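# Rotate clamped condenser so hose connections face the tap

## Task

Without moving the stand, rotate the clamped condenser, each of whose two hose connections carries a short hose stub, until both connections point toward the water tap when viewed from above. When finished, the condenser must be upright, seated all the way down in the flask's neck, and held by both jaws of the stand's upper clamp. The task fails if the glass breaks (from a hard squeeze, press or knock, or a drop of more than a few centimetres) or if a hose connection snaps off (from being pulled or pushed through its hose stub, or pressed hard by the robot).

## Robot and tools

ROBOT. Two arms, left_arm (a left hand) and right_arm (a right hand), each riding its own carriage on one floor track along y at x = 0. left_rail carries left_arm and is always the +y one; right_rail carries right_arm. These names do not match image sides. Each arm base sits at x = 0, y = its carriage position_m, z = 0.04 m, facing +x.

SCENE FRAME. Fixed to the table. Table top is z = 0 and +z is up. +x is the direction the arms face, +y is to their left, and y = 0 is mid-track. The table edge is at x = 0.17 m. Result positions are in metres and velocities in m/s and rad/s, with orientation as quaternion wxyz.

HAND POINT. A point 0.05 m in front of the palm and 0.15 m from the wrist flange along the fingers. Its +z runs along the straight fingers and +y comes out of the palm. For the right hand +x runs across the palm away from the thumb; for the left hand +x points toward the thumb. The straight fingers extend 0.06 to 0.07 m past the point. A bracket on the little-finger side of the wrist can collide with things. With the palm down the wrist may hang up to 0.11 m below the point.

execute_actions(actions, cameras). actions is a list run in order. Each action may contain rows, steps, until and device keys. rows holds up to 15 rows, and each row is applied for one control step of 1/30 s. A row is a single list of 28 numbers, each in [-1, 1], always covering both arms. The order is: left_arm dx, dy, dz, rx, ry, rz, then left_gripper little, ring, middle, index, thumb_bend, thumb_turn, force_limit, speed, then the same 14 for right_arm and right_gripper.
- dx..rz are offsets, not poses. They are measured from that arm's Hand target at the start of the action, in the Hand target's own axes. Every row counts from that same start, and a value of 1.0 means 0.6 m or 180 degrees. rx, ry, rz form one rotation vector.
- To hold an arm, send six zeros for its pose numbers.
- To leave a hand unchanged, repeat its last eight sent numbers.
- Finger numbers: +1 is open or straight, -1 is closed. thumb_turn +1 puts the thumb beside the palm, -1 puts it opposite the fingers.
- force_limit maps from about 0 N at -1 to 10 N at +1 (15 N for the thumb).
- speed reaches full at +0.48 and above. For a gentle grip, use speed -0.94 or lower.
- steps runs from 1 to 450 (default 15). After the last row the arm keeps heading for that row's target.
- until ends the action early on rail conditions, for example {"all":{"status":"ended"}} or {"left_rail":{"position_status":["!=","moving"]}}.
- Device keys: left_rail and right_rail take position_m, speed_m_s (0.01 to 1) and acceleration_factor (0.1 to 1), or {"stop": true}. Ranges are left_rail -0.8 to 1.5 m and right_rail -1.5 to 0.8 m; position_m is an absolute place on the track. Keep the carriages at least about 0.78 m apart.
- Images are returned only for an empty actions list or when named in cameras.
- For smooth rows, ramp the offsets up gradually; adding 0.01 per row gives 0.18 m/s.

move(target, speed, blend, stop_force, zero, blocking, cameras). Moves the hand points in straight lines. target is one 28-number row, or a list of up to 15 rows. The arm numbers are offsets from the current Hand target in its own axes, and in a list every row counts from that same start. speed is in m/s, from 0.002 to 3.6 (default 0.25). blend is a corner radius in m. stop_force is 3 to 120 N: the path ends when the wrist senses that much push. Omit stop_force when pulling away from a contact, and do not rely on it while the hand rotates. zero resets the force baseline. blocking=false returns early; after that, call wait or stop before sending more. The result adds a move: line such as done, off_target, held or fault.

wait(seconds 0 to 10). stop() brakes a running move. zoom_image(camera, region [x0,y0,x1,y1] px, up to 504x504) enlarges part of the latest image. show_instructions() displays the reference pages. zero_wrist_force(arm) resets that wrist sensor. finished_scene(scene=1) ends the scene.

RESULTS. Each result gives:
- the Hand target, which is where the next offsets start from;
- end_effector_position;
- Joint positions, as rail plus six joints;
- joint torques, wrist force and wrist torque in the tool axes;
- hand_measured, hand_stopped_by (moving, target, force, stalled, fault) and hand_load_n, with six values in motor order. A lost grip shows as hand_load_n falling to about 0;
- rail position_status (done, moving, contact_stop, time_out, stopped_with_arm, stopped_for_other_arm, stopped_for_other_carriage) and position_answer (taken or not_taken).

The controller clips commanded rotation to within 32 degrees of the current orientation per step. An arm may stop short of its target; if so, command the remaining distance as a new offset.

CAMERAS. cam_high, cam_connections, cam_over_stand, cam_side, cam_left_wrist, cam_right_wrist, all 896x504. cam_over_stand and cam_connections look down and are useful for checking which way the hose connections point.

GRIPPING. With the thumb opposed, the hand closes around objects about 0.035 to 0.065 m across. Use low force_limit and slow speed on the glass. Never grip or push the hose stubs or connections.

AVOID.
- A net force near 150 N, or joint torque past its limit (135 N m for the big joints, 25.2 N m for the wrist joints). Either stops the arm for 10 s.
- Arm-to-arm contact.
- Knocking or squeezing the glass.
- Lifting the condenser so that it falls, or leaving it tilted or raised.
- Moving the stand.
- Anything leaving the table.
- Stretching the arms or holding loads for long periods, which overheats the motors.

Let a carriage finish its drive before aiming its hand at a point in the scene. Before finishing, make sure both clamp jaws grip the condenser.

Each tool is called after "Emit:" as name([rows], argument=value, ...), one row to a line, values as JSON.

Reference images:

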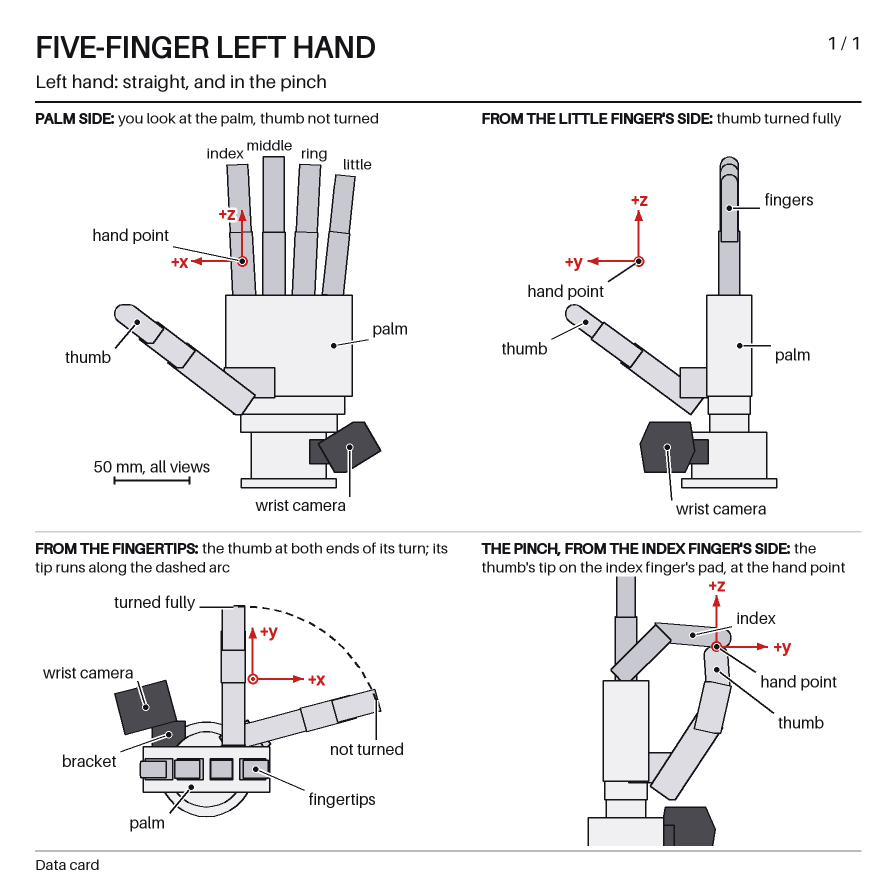

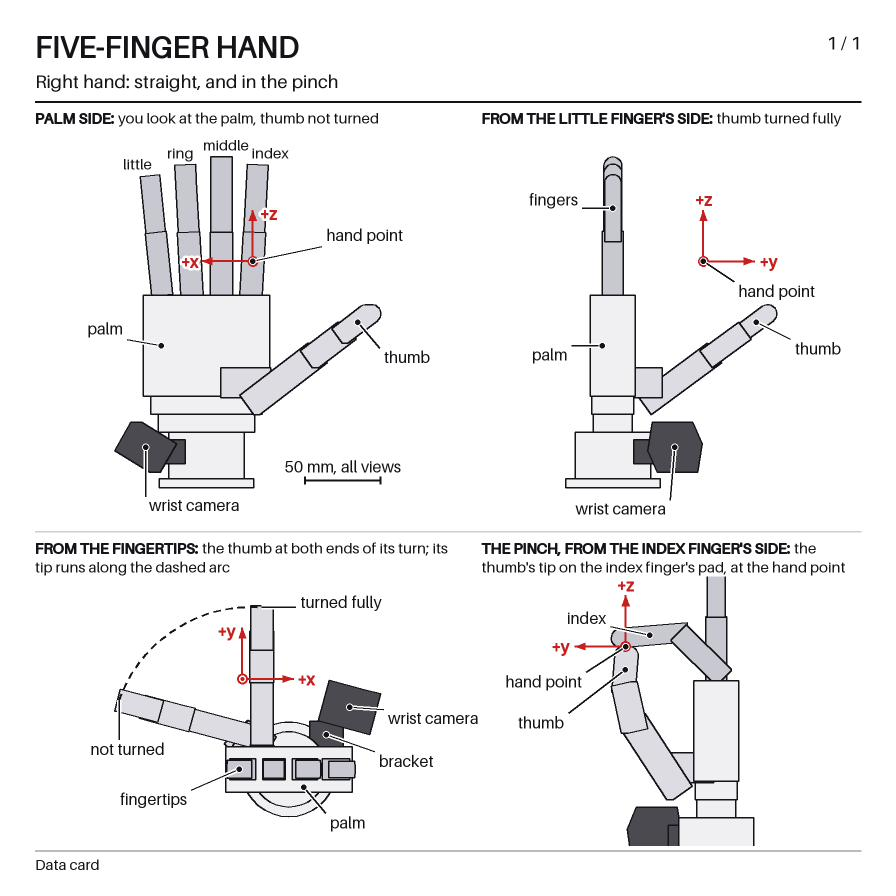

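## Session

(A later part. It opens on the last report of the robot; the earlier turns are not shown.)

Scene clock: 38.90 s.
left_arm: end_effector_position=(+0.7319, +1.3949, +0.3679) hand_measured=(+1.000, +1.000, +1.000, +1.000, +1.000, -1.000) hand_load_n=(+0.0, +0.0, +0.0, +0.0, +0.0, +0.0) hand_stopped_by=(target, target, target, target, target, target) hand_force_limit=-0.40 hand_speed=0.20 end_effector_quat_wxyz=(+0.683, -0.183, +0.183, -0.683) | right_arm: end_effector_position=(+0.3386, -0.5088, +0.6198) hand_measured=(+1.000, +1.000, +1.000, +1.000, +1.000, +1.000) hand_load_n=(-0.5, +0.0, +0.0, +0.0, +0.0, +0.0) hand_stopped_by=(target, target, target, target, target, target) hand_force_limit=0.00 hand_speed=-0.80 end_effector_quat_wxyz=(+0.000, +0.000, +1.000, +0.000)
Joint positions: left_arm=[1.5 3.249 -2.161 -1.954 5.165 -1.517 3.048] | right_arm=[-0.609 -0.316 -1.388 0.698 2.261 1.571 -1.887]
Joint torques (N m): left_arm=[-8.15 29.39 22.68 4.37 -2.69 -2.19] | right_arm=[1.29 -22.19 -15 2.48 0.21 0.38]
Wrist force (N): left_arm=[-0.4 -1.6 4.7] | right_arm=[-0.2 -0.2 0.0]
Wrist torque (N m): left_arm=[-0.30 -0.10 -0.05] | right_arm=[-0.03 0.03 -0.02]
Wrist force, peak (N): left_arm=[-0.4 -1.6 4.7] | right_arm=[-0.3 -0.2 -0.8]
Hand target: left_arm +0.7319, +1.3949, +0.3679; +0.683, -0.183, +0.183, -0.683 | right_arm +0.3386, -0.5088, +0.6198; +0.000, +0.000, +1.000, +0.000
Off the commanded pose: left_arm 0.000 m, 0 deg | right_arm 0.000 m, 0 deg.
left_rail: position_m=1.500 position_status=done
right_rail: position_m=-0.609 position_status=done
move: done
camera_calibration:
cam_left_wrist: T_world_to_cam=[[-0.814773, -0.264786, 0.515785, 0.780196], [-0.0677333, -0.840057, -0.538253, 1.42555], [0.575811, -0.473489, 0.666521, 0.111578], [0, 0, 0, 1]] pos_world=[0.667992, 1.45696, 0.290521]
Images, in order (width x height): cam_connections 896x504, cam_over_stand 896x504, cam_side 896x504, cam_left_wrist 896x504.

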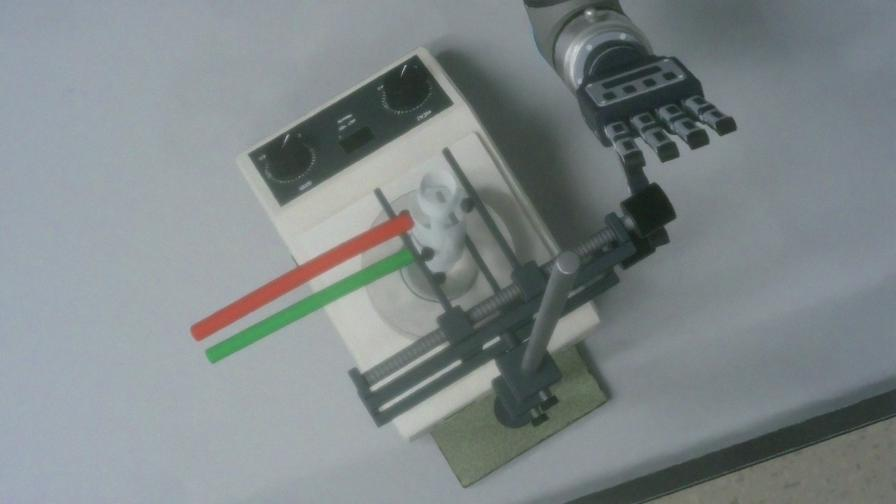

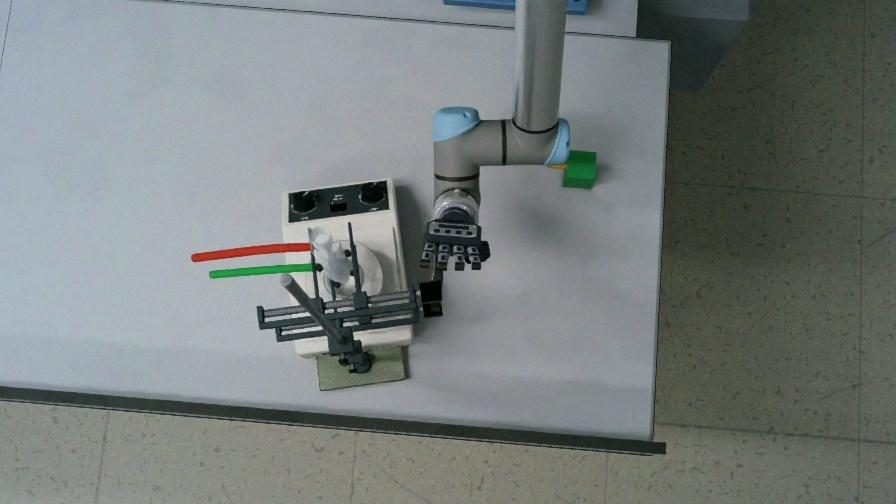

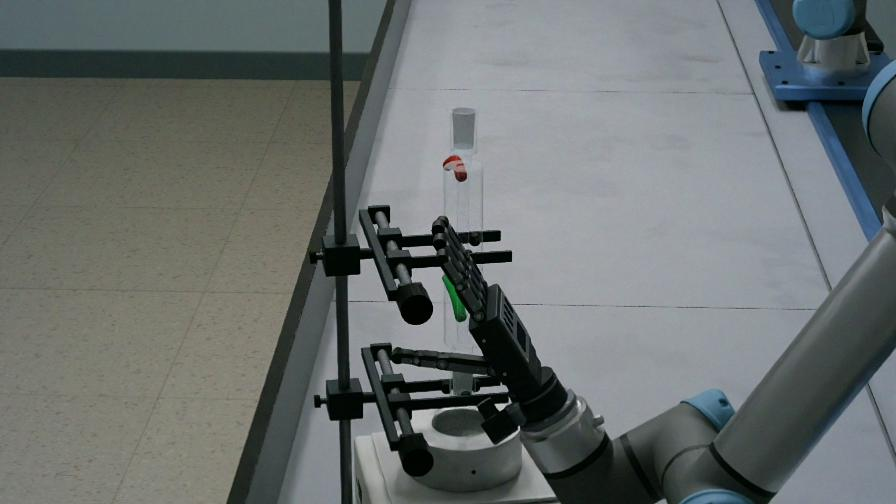

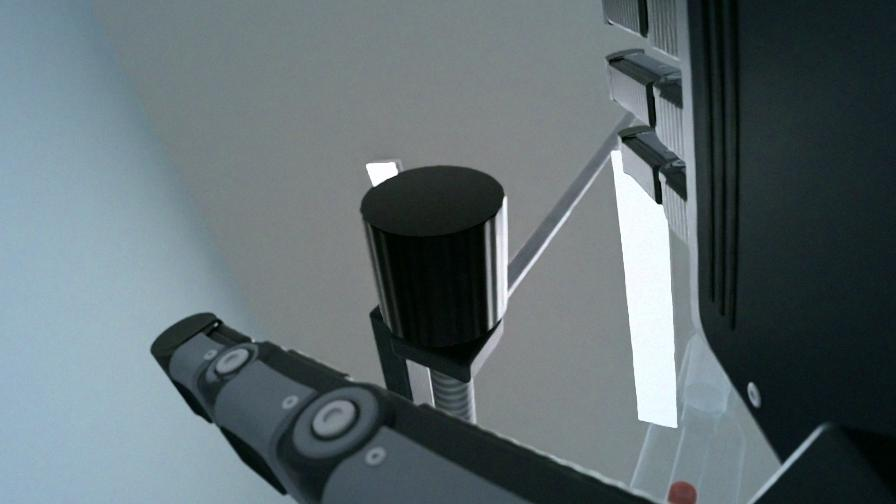

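Emit:
execute_actions([
  {"rows": [[0,0,0,0,0,0, 1,1,0.3,0.3,0.75,-1,-0.5,0.0, 0,0,0,0,0,0,1,1,1,1,1,1,0,-0.8]], "steps": 25},
  {"rows": [[0,0,0,0,0,0, 1,1,-0.5,-0.5,-0.1,-1,-0.5,-0.85, 0,0,0,0,0,0,1,1,1,1,1,1,0,-0.8]], "steps": 120},
], cameras=["cam_connections", "cam_over_stand", "cam_side", "cam_left_wrist"])

Scene clock: 45.03 s.
left_arm: end_effector_position=(+0.7319, +1.3949, +0.3679) hand_measured=(+1.000, +1.000, +0.024, +0.040, +0.402, -1.000) hand_load_n=(+0.0, +0.0, +4.0, +6.5, +3.5, +0.0) hand_stopped_by=(target, target, force, force, force, target) hand_force_limit=-0.50 hand_speed=-0.85 end_effector_quat_wxyz=(+0.683, -0.183, +0.183, -0.683) | right_arm: end_effector_position=(+0.3386, -0.5088, +0.6198) hand_measured=(+1.000, +1.000, +1.000, +1.000, +1.000, +1.000) hand_load_n=(+0.0, +0.0, +0.0, +0.0, +0.0, +0.0) hand_stopped_by=(target, target, target, target, target, target) hand_force_limit=0.00 hand_speed=-0.80 end_effector_quat_wxyz=(+0.000, +0.000, +1.000, +0.000)
Joint positions: left_arm=[1.5 3.249 -2.162 -1.954 5.166 -1.517 3.048] | right_arm=[-0.609 -0.316 -1.388 0.698 2.261 1.571 -1.887]
Joint torques (N m): left_arm=[-6.7 30.64 0.62 0.3 0.68 -1.15] | right_arm=[1.28 -21.17 -15.01 2.6 0.17 0.27]
Wrist force (N): left_arm=[0.3 0.1 14.6] | right_arm=[0.1 0.0 -0.5]
Wrist torque (N m): left_arm=[-0.19 -0.06 -0.07] | right_arm=[0.02 -0.01 0.00]
Wrist force, peak (N): left_arm=[0.4 -2.5 15.3] | right_arm=[0.1 -0.6 -0.4]
Hand target: left_arm +0.7319, +1.3949, +0.3679; +0.683, -0.183, +0.183, -0.683 | right_arm +0.3386, -0.5088, +0.6198; +0.000, +0.000, +1.000, +0.000
Off the commanded pose: left_arm 0.000 m, 0 deg | right_arm 0.000 m, 0 deg.
left_rail: position_m=1.500 position_status=done
right_rail: position_m=-0.609 position_status=done
camera_calibration:
cam_left_wrist: T_world_to_cam=[[-0.814854, -0.264794, 0.515652, 0.780301], [-0.0676379, -0.840058, -0.538264, 1.42549], [0.575706, -0.473484, 0.666614, 0.111613], [0, 0, 0, 1]] pos_world=[0.667992, 1.45696, 0.290521]
Images, in order (width x height): cam_connections 896x504, cam_over_stand 896x504, cam_side 896x504, cam_left_wrist 896x504.

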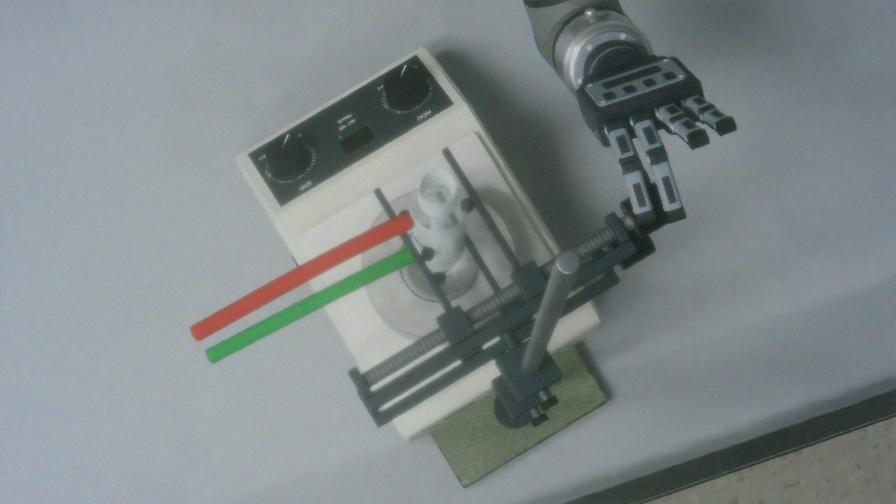

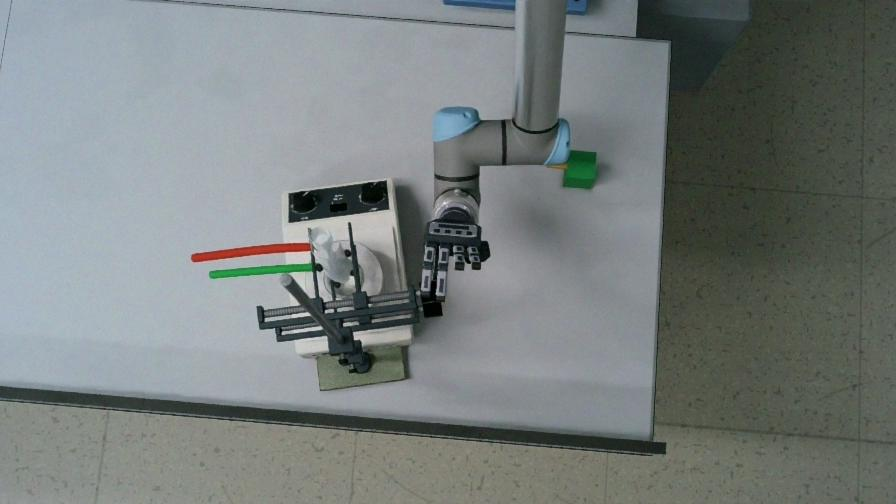

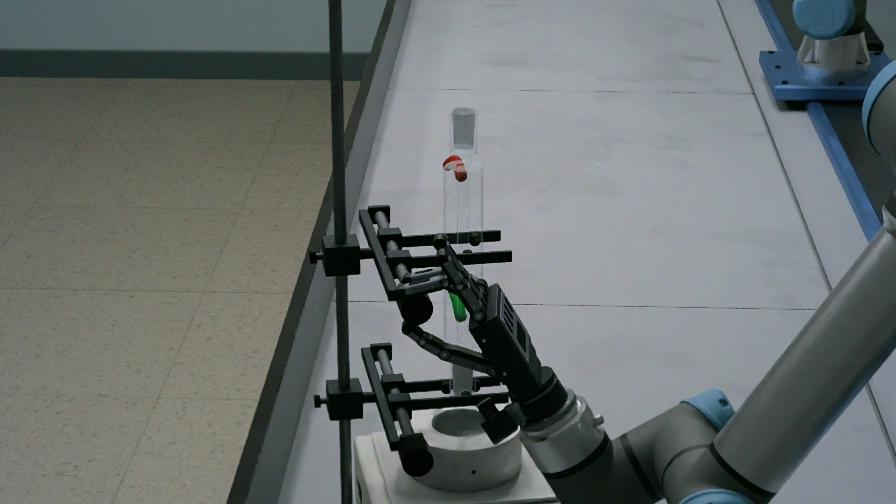

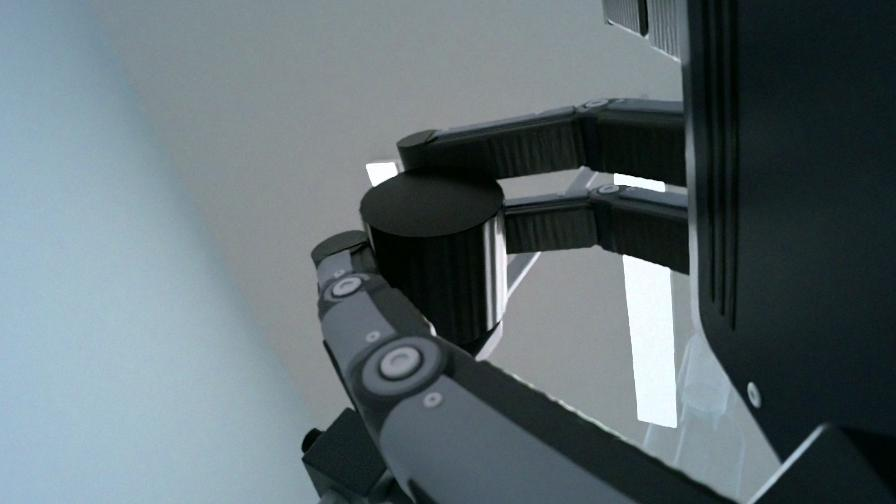

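Emit:
execute_actions([
  {"rows": [[0,0,0,0,0,0, 1,1,-0.5,-0.5,-0.2,-1,0.1,-0.9, 0,0,0,0,0,0,1,1,1,1,1,1,0,-0.8]], "steps": 45},
])

Scene clock: 47.50 s.
left_arm: end_effector_position=(+0.7319, +1.3949, +0.3679) hand_measured=(+1.000, +1.000, +0.024, +0.040, +0.386, -1.000) hand_load_n=(+0.0, +0.0, +4.5, +7.0, +8.0, +0.0) hand_stopped_by=(target, target, force, force, force, target) hand_force_limit=0.10 hand_speed=-0.90 end_effector_quat_wxyz=(+0.683, -0.183, +0.183, -0.683) | right_arm: end_effector_position=(+0.3386, -0.5088, +0.6198) hand_measured=(+1.000, +1.000, +1.000, +1.000, +1.000, +1.000) hand_load_n=(+0.0, +0.0, +0.0, +0.0, -0.5, +0.0) hand_stopped_by=(target, target, target, target, target, target) hand_force_limit=0.00 hand_speed=-0.80 end_effector_quat_wxyz=(+0.000, +0.000, +1.000, +0.000)
Joint positions: left_arm=[1.5 3.249 -2.162 -1.954 5.166 -1.517 3.048] | right_arm=[-0.609 -0.316 -1.388 0.698 2.261 1.571 -1.887]
Joint torques (N m): left_arm=[-6.68 30.69 4.91 3.43 2.17 -0.54] | right_arm=[1.25 -21.46 -15.3 2.65 0.2 0.43]
Wrist force (N): left_arm=[0.2 2.5 14.3] | right_arm=[0.2 -0.4 -0.5]
Wrist torque (N m): left_arm=[-0.09 -0.04 -0.12] | right_arm=[-0.03 -0.01 0.00]
Wrist force, peak (N): left_arm=[0.2 0.4 15.1] | right_arm=[0.1 -0.3 -0.8]
Hand target: left_arm +0.7319, +1.3949, +0.3679; +0.683, -0.183, +0.183, -0.683 | right_arm +0.3386, -0.5088, +0.6198; +0.000, +0.000, +1.000, +0.000
Off the commanded pose: left_arm 0.000 m, 0 deg | right_arm 0.000 m, 0 deg.
left_rail: position_m=1.500 position_status=done
right_rail: position_m=-0.609 position_status=done

Emit:
move(target=[0, 0, 0, -0.1111, 0, 0, 1, 1, -0.5, -0.5, -0.2, -1, 0.1, -0.9, 0,0,0,0,0,0,1,1,1,1,1,1,0,-0.8], speed=0.15, cameras=["cam_connections", "cam_over_stand", "cam_side", "cam_left_wrist"])

Scene clock: 49.80 s.
left_arm: end_effector_position=(+0.7319, +1.3949, +0.3679) hand_measured=(+1.000, +1.000, +0.024, +0.040, +0.386, -1.000) hand_load_n=(+0.0, +0.0, +5.0, +18.0, +6.0, +3.0) hand_stopped_by=(target, target, force, force, force, target) hand_force_limit=0.10 hand_speed=-0.90 end_effector_quat_wxyz=(+0.641, -0.299, +0.299, -0.641) | right_arm: end_effector_position=(+0.3386, -0.5088, +0.6198) hand_measured=(+1.000, +1.000, +1.000, +1.000, +1.000, +1.000) hand_load_n=(+0.0, +0.0, +0.0, +0.0, +0.0, +0.5) hand_stopped_by=(target, target, target, target, target, target) hand_force_limit=0.00 hand_speed=-0.80 end_effector_quat_wxyz=(+0.000, +0.000, +1.000, +0.000)
Joint positions: left_arm=[1.5 3.261 -1.915 -1.997 4.614 -1.479 3.065] | right_arm=[-0.609 -0.316 -1.388 0.698 2.261 1.571 -1.887]
Joint torques (N m): left_arm=[11.23 27.81 17.22 -5.16 3.79 2.63] | right_arm=[1.79 -21.16 -15.19 2.6 0.21 0.43]
Wrist force (N): left_arm=[-2.1 -22.5 11.7] | right_arm=[0.0 0.0 -0.3]
Wrist torque (N m): left_arm=[-0.43 -0.33 -0.19] | right_arm=[0.01 0.01 0.00]
Wrist force, peak (N): left_arm=[-2.4 -22.7 12.5] | right_arm=[0.0 -0.3 -0.7]
Hand target: left_arm +0.7319, +1.3949, +0.3679; +0.641, -0.299, +0.299, -0.641 | right_arm +0.3386, -0.5088, +0.6198; +0.000, +0.000, +1.000, +0.000
Off the commanded pose: left_arm 0.000 m, 0 deg | right_arm 0.000 m, 0 deg.
left_rail: position_m=1.500 position_status=done
right_rail: position_m=-0.609 position_status=done
move: done
camera_calibration:
cam_left_wrist: T_world_to_cam=[[-0.589516, -0.264767, 0.763131, 0.524305], [-0.247546, -0.840077, -0.482691, 1.53674], [0.76889, -0.473464, 0.429697, 0.0573506], [0, 0, 0, 1]] pos_world=[0.645405, 1.45696, 0.317016]
Images, in order (width x height): cam_connections 896x504, cam_over_stand 896x504, cam_side 896x504, cam_left_wrist 896x504.

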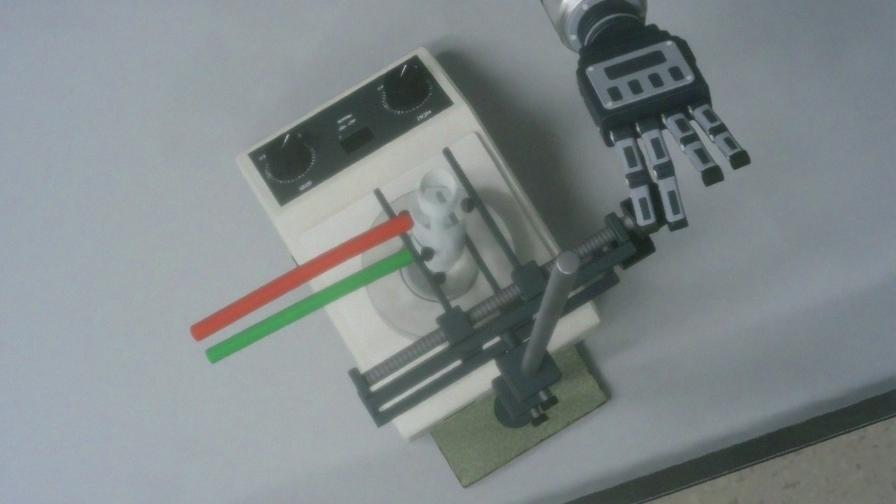

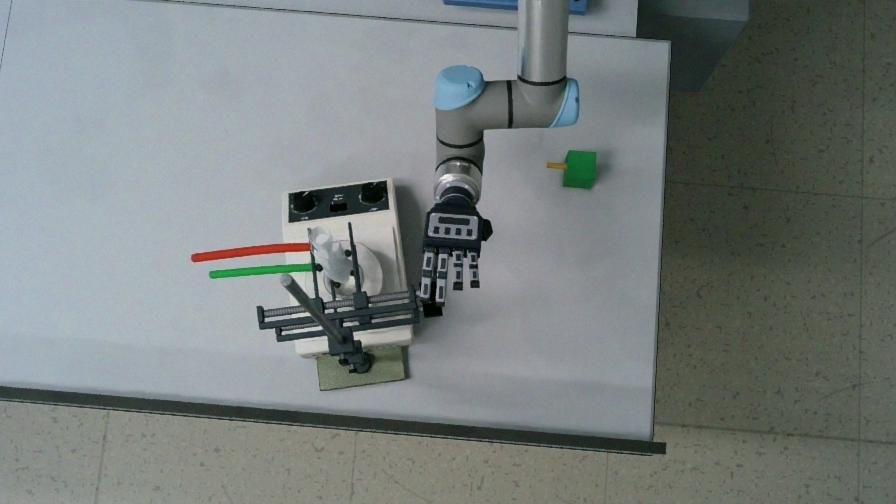

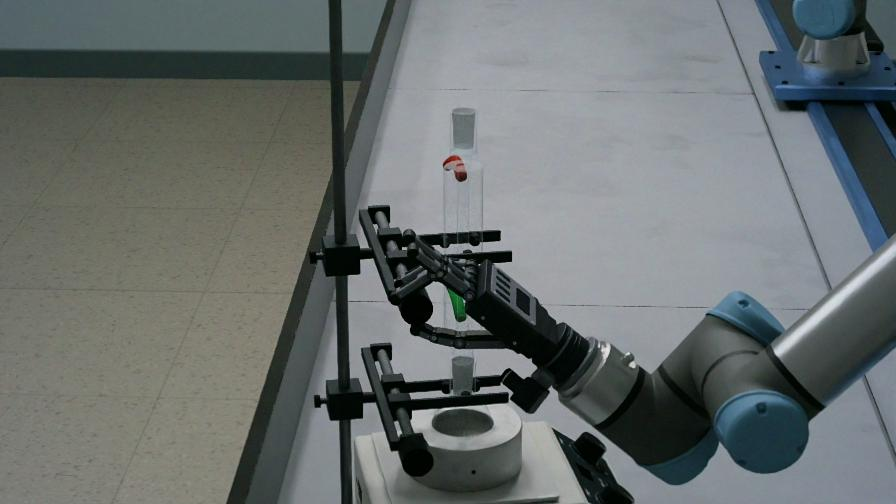

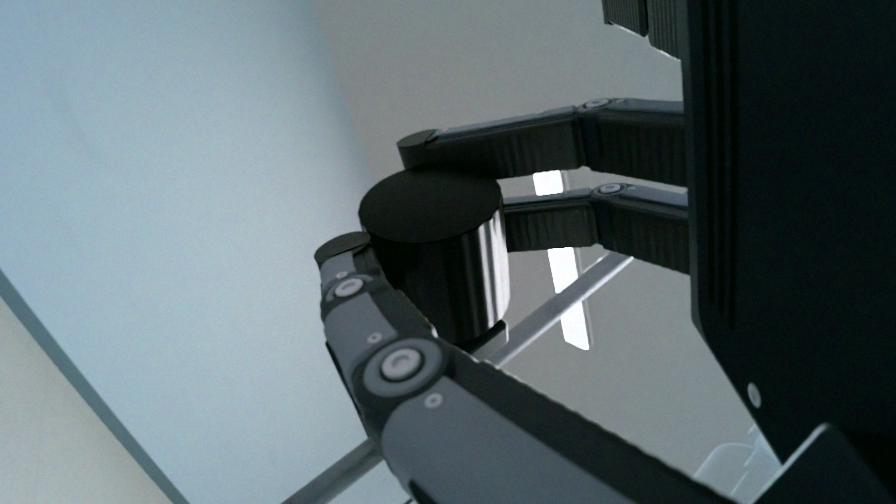

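Emit:
zoom_image(camera="cam_left_wrist", region=[300, 80, 620, 400])

Emit:
zoom_image(camera="cam_side", region=[355, 190, 525, 350])

Scaled by 1.575 from the camera's 896x504 image, which has a finer 1280x720 frame.

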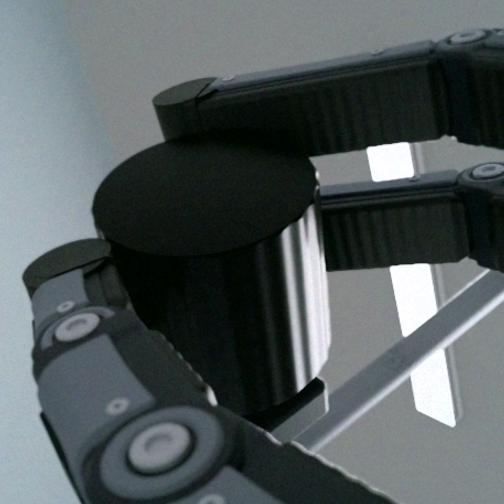

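Scaled by 2.965 from the camera's 896x504 image, which has a finer 1280x720 frame.

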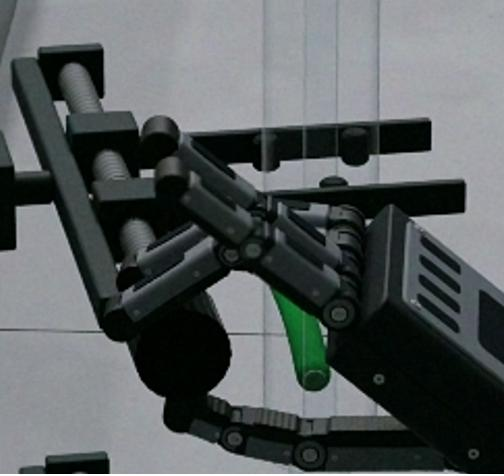

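Emit:
move(target=[0, 0, 0, -0.0833, 0, 0, 1, 1, -0.5, -0.5, -0.2, -1, 0.1, -0.9, 0,0,0,0,0,0,1,1,1,1,1,1,0,-0.8], speed=0.15, cameras=["cam_side", "cam_left_wrist"])

Emit:
zoom_image(camera="cam_left_wrist", region=[300, 80, 620, 400])

Emit:
zoom_image(camera="cam_side", region=[355, 190, 525, 350])

Scene clock: 62.37 s.
left_arm: end_effector_position=(+0.7319, +1.3949, +0.3679) hand_measured=(+1.000, +1.000, +0.024, +0.048, +0.386, -1.000) hand_load_n=(+0.0, +0.0, +6.5, +23.0, +5.0, +2.0) hand_stopped_by=(target, target, force, force, force, target) hand_force_limit=0.10 hand_speed=-0.90 end_effector_quat_wxyz=(+0.596, -0.380, +0.380, -0.596) | right_arm: end_effector_position=(+0.3386, -0.5088, +0.6198) hand_measured=(+1.000, +1.000, +1.000, +1.000, +1.000, +1.000) hand_load_n=(+0.0, +0.0, +0.0, +0.0, +0.0, +0.0) hand_stopped_by=(target, target, target, target, target, target) hand_force_limit=0.00 hand_speed=-0.80 end_effector_quat_wxyz=(+0.000, +0.000, +1.000, +0.000)
Joint positions: left_arm=[1.5 3.267 -1.792 -1.915 4.147 -1.457 3.088] | right_arm=[-0.609 -0.316 -1.388 0.698 2.261 1.571 -1.887]
Joint torques (N m): left_arm=[7.57 23.57 11.99 -6.68 4.83 2.49] | right_arm=[1.89 -21.5 -14.98 2.7 0.21 0.5]
Wrist force (N): left_arm=[-5.1 -23.7 20.1] | right_arm=[-0.2 -0.2 -0.7]
Wrist torque (N m): left_arm=[-0.39 -0.32 -0.20] | right_arm=[0.00 0.06 -0.02]
Wrist force, peak (N): left_arm=[-5.3 -24.0 20.4] | right_arm=[-0.2 -0.2 -0.7]
Hand target: left_arm +0.7319, +1.3949, +0.3679; +0.596, -0.380, +0.380, -0.596 | right_arm +0.3386, -0.5088, +0.6198; +0.000, +0.000, +1.000, +0.000
Off the commanded pose: left_arm 0.000 m, 0 deg | right_arm 0.000 m, 0 deg.
left_rail: position_m=1.500 position_status=done
right_rail: position_m=-0.609 position_status=done
move: done
camera_calibration:
cam_left_wrist: T_world_to_cam=[[-0.372001, -0.264833, 0.889651, 0.318591], [-0.363983, -0.840058, -0.402267, 1.59236], [0.853892, -0.473461, 0.216108, 0.0737337], [0, 0, 0, 1]] pos_world=[0.635147, 1.45696, 0.341183]
Images, in order (width x height): cam_side 896x504, cam_left_wrist 896x504.

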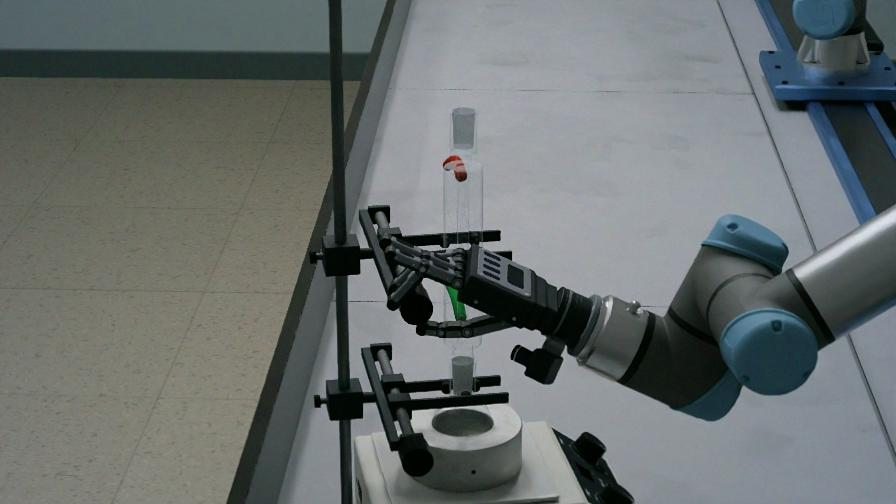

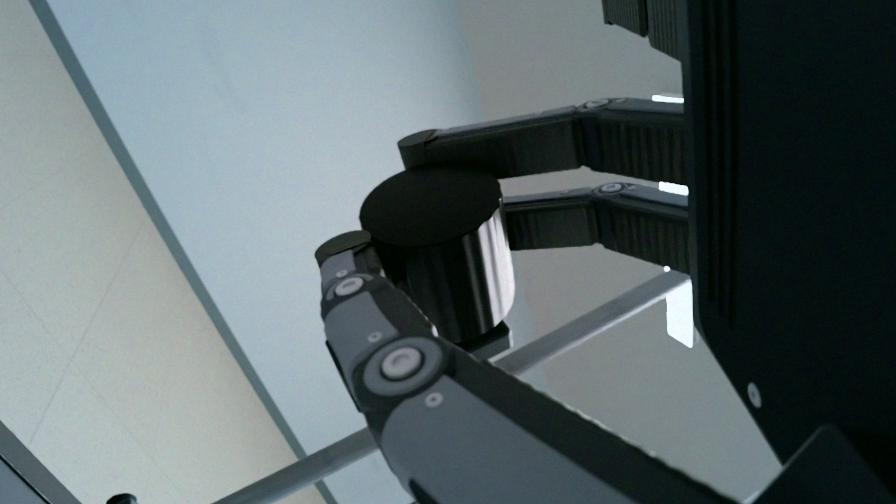

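Scaled by 1.575 from the camera's 896x504 image, which has a finer 1280x720 frame.

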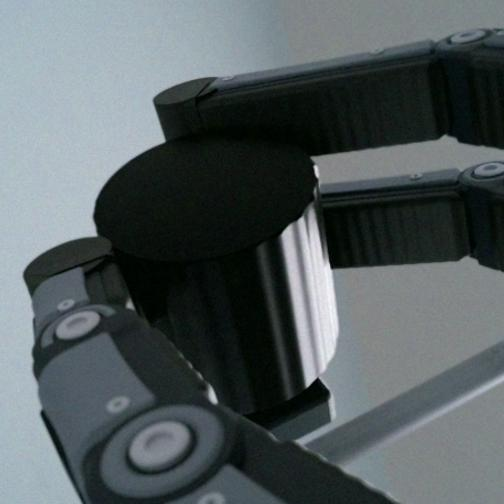

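Scaled by 2.965 from the camera's 896x504 image, which has a finer 1280x720 frame.

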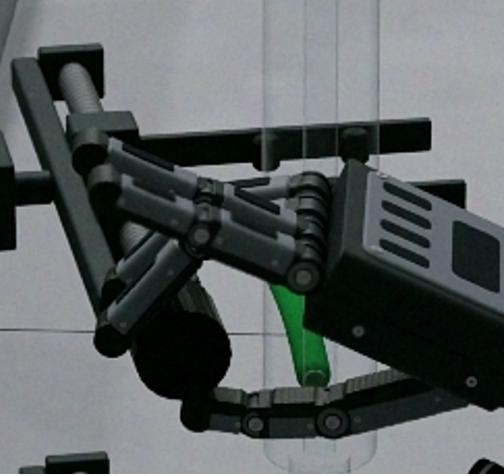

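Emit:
move(target=[0, 0, 0.0012, 0, 0, 0, 1, 1, -0.5, -0.5, -0.2, -1, 0.1, -0.9, 0,0,0,0,0,0,1,1,1,1,1,1,0,-0.8], speed=0.05)

Scene clock: 63.70 s.
left_arm: end_effector_position=(+0.7326, +1.3950, +0.3682) hand_measured=(+1.000, +1.000, +0.024, +0.048, +0.386, -1.000) hand_load_n=(+0.0, +0.0, +3.5, +20.0, +6.0, +1.0) hand_stopped_by=(target, target, force, force, force, target) hand_force_limit=0.10 hand_speed=-0.90 end_effector_quat_wxyz=(+0.596, -0.380, +0.380, -0.596) | right_arm: end_effector_position=(+0.3386, -0.5088, +0.6198) hand_measured=(+1.000, +1.000, +1.000, +1.000, +1.000, +1.000) hand_load_n=(+0.0, +0.0, +0.0, +0.0, +0.0, +0.0) hand_stopped_by=(target, target, target, target, target, target) hand_force_limit=0.00 hand_speed=-0.80 end_effector_quat_wxyz=(+0.000, +0.000, +1.000, +0.000)
Joint positions: left_arm=[1.5 3.267 -1.793 -1.913 4.145 -1.457 3.089] | right_arm=[-0.609 -0.316 -1.388 0.698 2.261 1.571 -1.887]
Joint torques (N m): left_arm=[-10.59 7.2 17.55 -4.48 -0.09 2.55] | right_arm=[1.91 -21.15 -14.88 2.68 0.21 0.58]
Wrist force (N): left_arm=[-2.7 -18.9 13.0] | right_arm=[-0.1 -0.1 -0.5]
Wrist torque (N m): left_arm=[-0.40 -0.28 -0.23] | right_arm=[0.01 0.03 -0.01]
Wrist force, peak (N): left_arm=[-5.1 -24.1 20.3] | right_arm=[0.0 -0.4 -0.6]
Hand target: left_arm +0.7326, +1.3949, +0.3682; +0.596, -0.380, +0.380, -0.596 | right_arm +0.3386, -0.5088, +0.6198; +0.000, +0.000, +1.000, +0.000
Off the commanded pose: left_arm 0.000 m, 0 deg | right_arm 0.000 m, 0 deg.
left_rail: position_m=1.500 position_status=done
right_rail: position_m=-0.609 position_status=done
move: done

Emit:
move(target=[0, -0.0015, 0.0005, 0, 0, 0, 1, 1, -0.5, -0.5, -0.2, -1, 0.1, -0.9, 0,0,0,0,0,0,1,1,1,1,1,1,0,-0.8], speed=0.05)

Scene clock: 64.73 s.
left_arm: end_effector_position=(+0.7325, +1.3949, +0.3691) hand_measured=(+1.000, +1.000, +0.024, +0.048, +0.386, -1.000) hand_load_n=(+0.0, +0.0, +2.0, +18.0, +8.0, +1.0) hand_stopped_by=(target, target, force, force, force, target) hand_force_limit=0.10 hand_speed=-0.90 end_effector_quat_wxyz=(+0.596, -0.380, +0.380, -0.596) | right_arm: end_effector_position=(+0.3386, -0.5088, +0.6198) hand_measured=(+1.000, +1.000, +1.000, +1.000, +1.000, +1.000) hand_load_n=(+0.0, +0.0, +0.0, +0.0, +0.0, +0.0) hand_stopped_by=(target, target, target, target, target, target) hand_force_limit=0.00 hand_speed=-0.80 end_effector_quat_wxyz=(+0.000, +0.000, +1.000, +0.000)
Joint positions: left_arm=[1.5 3.267 -1.792 -1.912 4.143 -1.458 3.089] | right_arm=[-0.609 -0.316 -1.388 0.698 2.261 1.571 -1.887]
Joint torques (N m): left_arm=[-7.54 39.11 22.63 -0.86 -0.29 1.77] | right_arm=[2.08 -21.46 -15.02 2.72 0.28 0.5]
Wrist force (N): left_arm=[-3.3 -4.8 13.4] | right_arm=[0.0 0.0 -0.4]
Wrist torque (N m): left_arm=[-0.26 -0.31 -0.33] | right_arm=[0.02 0.01 0.00]
Wrist force, peak (N): left_arm=[-3.1 -18.8 13.2] | right_arm=[-0.1 -0.3 -0.6]
Hand target: left_arm +0.7325, +1.3949, +0.3692; +0.596, -0.380, +0.380, -0.596 | right_arm +0.3386, -0.5088, +0.6198; +0.000, +0.000, +1.000, +0.000
Off the commanded pose: left_arm 0.000 m, 0 deg | right_arm 0.000 m, 0 deg.
left_rail: position_m=1.500 position_status=done
right_rail: position_m=-0.609 position_status=done
move: done

Emit:
move(target=[0, 0, 0, -0.1389, 0, 0, 1, 1, -0.5, -0.5, -0.2, -1, 0.1, -0.9, 0,0,0,0,0,0,1,1,1,1,1,1,0,-0.8], speed=0.15, cameras=["cam_side", "cam_left_wrist"])

Emit:
zoom_image(camera="cam_left_wrist", region=[300, 80, 620, 400])

Scene clock: 67.30 s.
left_arm: end_effector_position=(+0.7325, +1.3949, +0.3692) hand_measured=(+1.000, +1.000, +0.024, +0.058, +0.388, -1.000) hand_load_n=(+0.0, +0.0, +4.0, +22.0, +7.5, +3.5) hand_stopped_by=(target, target, force, force, force, target) hand_force_limit=0.10 hand_speed=-0.90 end_effector_quat_wxyz=(+0.500, -0.500, +0.500, -0.500) | right_arm: end_effector_position=(+0.3386, -0.5088, +0.6198) hand_measured=(+1.000, +1.000, +1.000, +1.000, +1.000, +1.000) hand_load_n=(+0.0, +0.0, +0.0, +0.0, +0.0, +0.0) hand_stopped_by=(target, target, target, target, target, target) hand_force_limit=0.00 hand_speed=-0.80 end_effector_quat_wxyz=(+0.000, +0.000, +1.000, +0.000)
Joint positions: left_arm=[1.5 3.266 -1.778 -1.593 3.372 -1.446 3.142] | right_arm=[-0.609 -0.316 -1.388 0.698 2.261 1.571 -1.887]
Joint torques (N m): left_arm=[-10.39 12.72 18.78 -5.88 -1.24 2.73] | right_arm=[2.28 -21.35 -14.76 2.73 0.29 0.51]
Wrist force (N): left_arm=[-2.0 -19.0 14.3] | right_arm=[0.0 -0.1 -0.7]
Wrist torque (N m): left_arm=[-0.31 -0.34 -0.28] | right_arm=[0.03 0.02 0.00]
Wrist force, peak (N): left_arm=[-3.2 -17.1 19.5] | right_arm=[0.0 -0.4 -0.8]
Hand target: left_arm +0.7325, +1.3949, +0.3692; +0.500, -0.500, +0.500, -0.500 | right_arm +0.3386, -0.5088, +0.6198; +0.000, +0.000, +1.000, +0.000
Off the commanded pose: left_arm 0.000 m, 0 deg | right_arm 0.000 m, 0 deg.
left_rail: position_m=1.500 position_status=done
right_rail: position_m=-0.609 position_status=done
move: done
camera_calibration:
cam_left_wrist: T_world_to_cam=[[0.038904, -0.264758, 0.96353, -0.010654], [-0.499887, -0.840082, -0.210654, 1.62191], [0.865217, -0.47346, -0.165032, 0.205385], [0, 0, 0, 1]] pos_world=[0.633481, 1.45696, 0.385821]
Images, in order (width x height): cam_side 896x504, cam_left_wrist 896x504.

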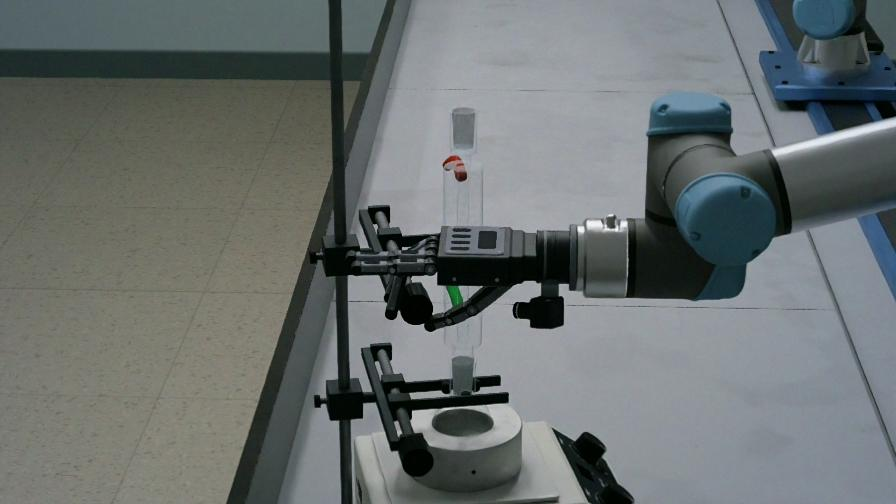

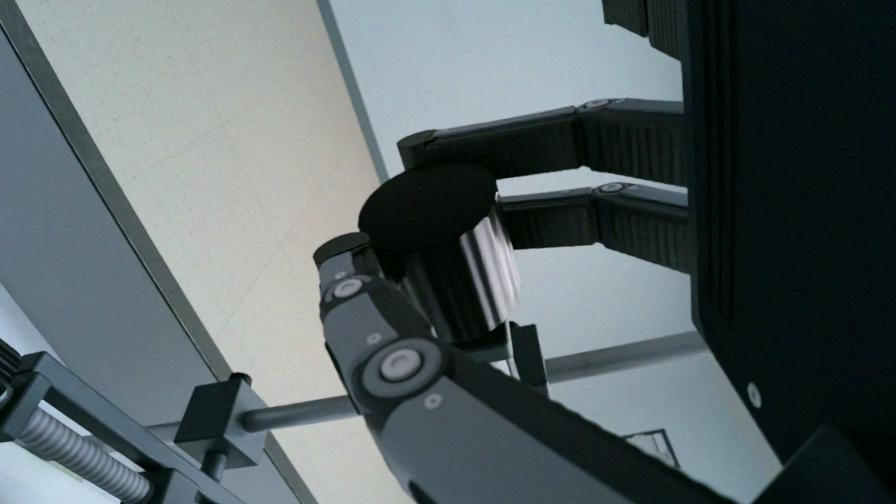

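Scaled by 1.575 from the camera's 896x504 image, which has a finer 1280x720 frame.

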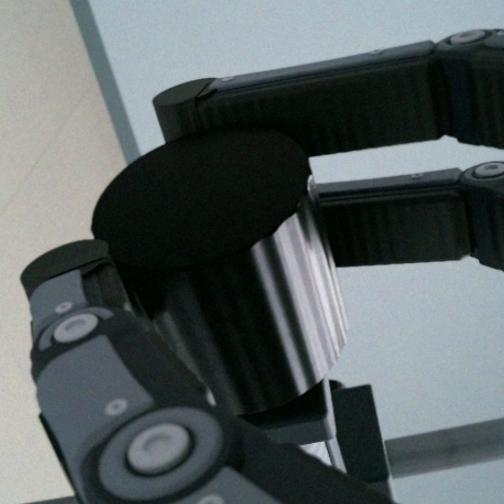

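Emit:
execute_actions(actions=[], cameras=["cam_connections", "cam_over_stand", "cam_side", "cam_left_wrist"])

Emit:
zoom_image(camera="cam_connections", region=[460, 210, 640, 330])

Emit:
zoom_image(camera="cam_connections", region=[390, 150, 530, 320])

Scene clock: 69.07 s.
left_arm: end_effector_position=(+0.7325, +1.3949, +0.3692) hand_measured=(+1.000, +1.000, +0.024, +0.058, +0.388, -1.000) hand_load_n=(+0.0, +0.0, +4.0, +22.5, +7.5, +3.5) hand_stopped_by=(target, target, force, force, force, target) hand_force_limit=0.10 hand_speed=-0.90 end_effector_quat_wxyz=(+0.500, -0.500, +0.500, -0.500) | right_arm: end_effector_position=(+0.3386, -0.5088, +0.6198) hand_measured=(+1.000, +1.000, +1.000, +1.000, +1.000, +1.000) hand_load_n=(+0.0, +0.0, +0.0, +0.0, +0.0, +0.0) hand_stopped_by=(target, target, target, target, target, target) hand_force_limit=0.00 hand_speed=-0.80 end_effector_quat_wxyz=(+0.000, +0.000, +1.000, +0.000)
Joint positions: left_arm=[1.5 3.266 -1.778 -1.593 3.371 -1.446 3.142] | right_arm=[-0.609 -0.316 -1.388 0.698 2.261 1.571 -1.887]
Joint velocities: within noise
Joint torques (N m): left_arm=[-6.06 12.72 18.54 -5.85 -1.28 2.64] | right_arm=[2.03 -21.15 -14.96 2.82 0.26 0.54]
Wrist force (N): left_arm=[-2.1 -18.8 14.1] | right_arm=[-0.2 0.2 -0.2]
Wrist torque (N m): left_arm=[-0.29 -0.33 -0.29] | right_arm=[0.03 0.03 -0.01]
Wrist force, peak (N): left_arm=[-2.0 -19.1 14.6] | right_arm=[0.2 0.1 -0.7]
Hand target: left_arm +0.7325, +1.3949, +0.3692; +0.500, -0.500, +0.500, -0.500 | right_arm +0.3386, -0.5088, +0.6198; +0.000, +0.000, +1.000, +0.000
Off the commanded pose: left_arm 0.000 m, 0 deg | right_arm 0.000 m, 0 deg.
left_rail: position_m=1.500 position_status=done
right_rail: position_m=-0.609 position_status=done
camera_calibration:
cam_left_wrist: T_world_to_cam=[[0.0389908, -0.264805, 0.963513, -0.0106352], [-0.499947, -0.840049, -0.210641, 1.62189], [0.865178, -0.473493, -0.165142, 0.2055], [0, 0, 0, 1]] pos_world=[0.633482, 1.45696, 0.385821]
Images, in order (width x height): cam_connections 896x504, cam_over_stand 896x504, cam_side 896x504, cam_left_wrist 896x504.

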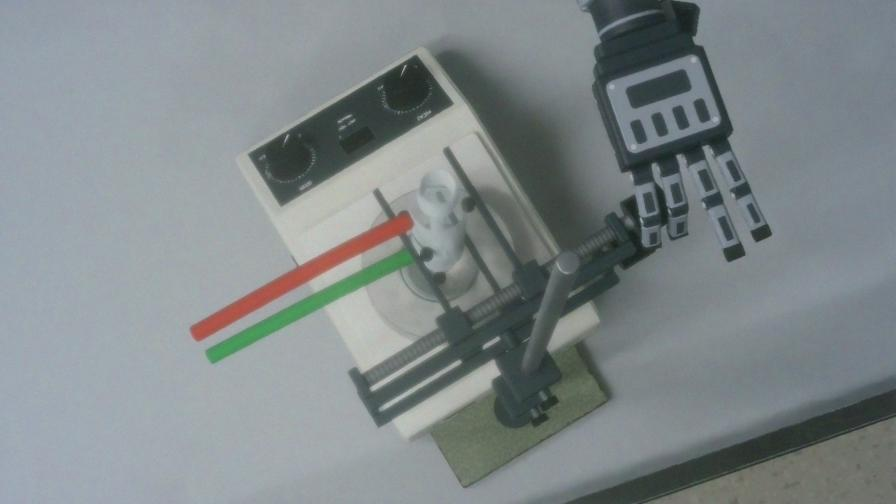

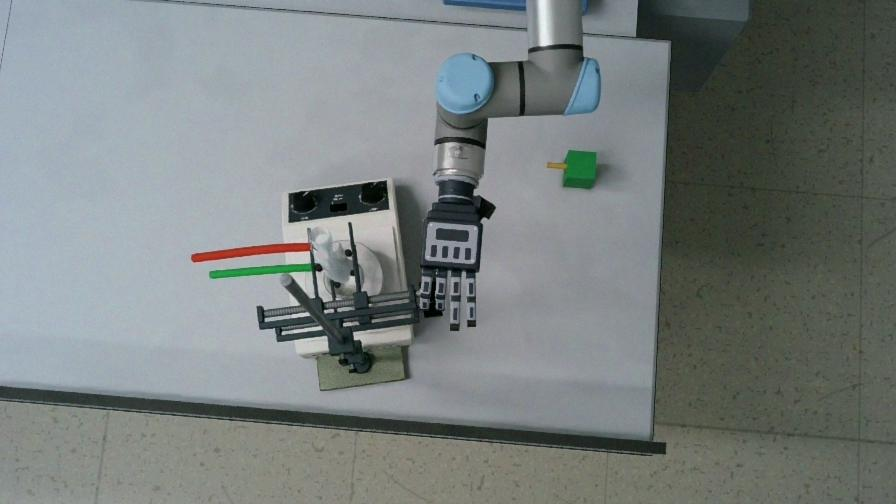

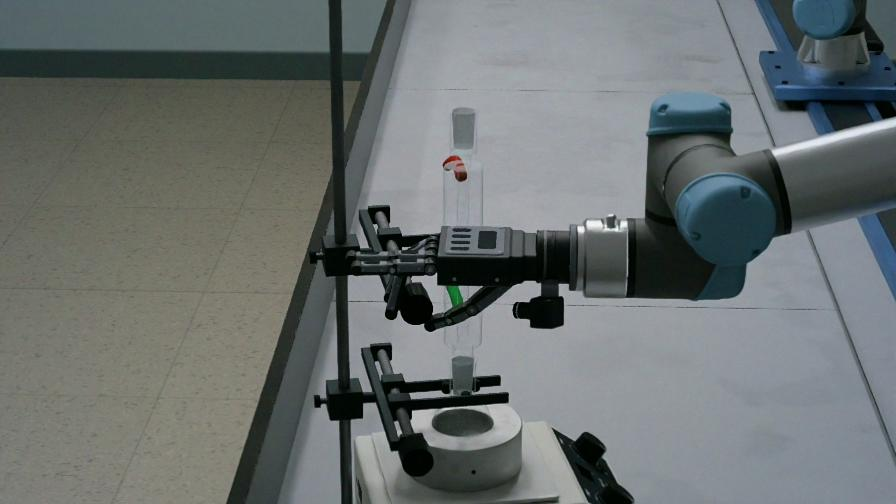

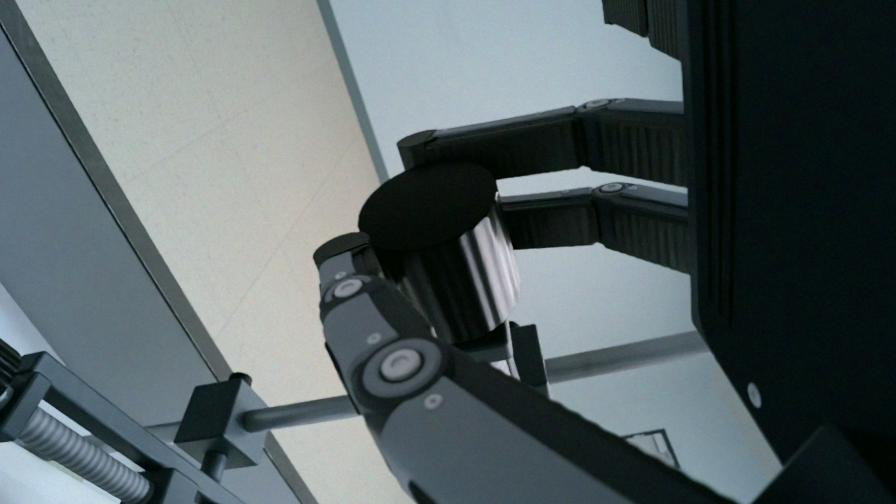

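Scaled by 2.800 from the camera's 896x504 image, which has a finer 1280x720 frame.

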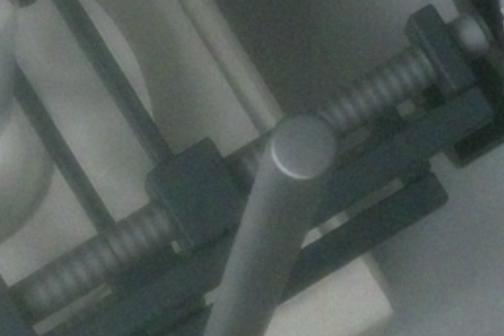

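Scaled by 2.965 from the camera's 896x504 image, which has a finer 1280x720 frame.

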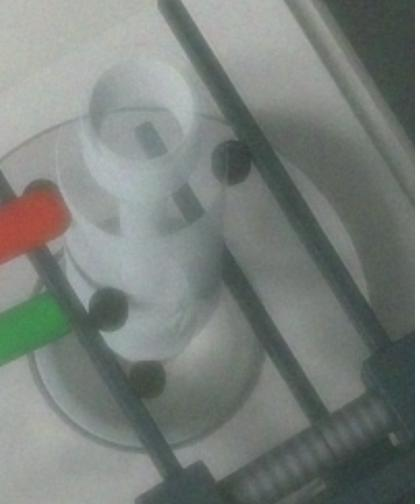

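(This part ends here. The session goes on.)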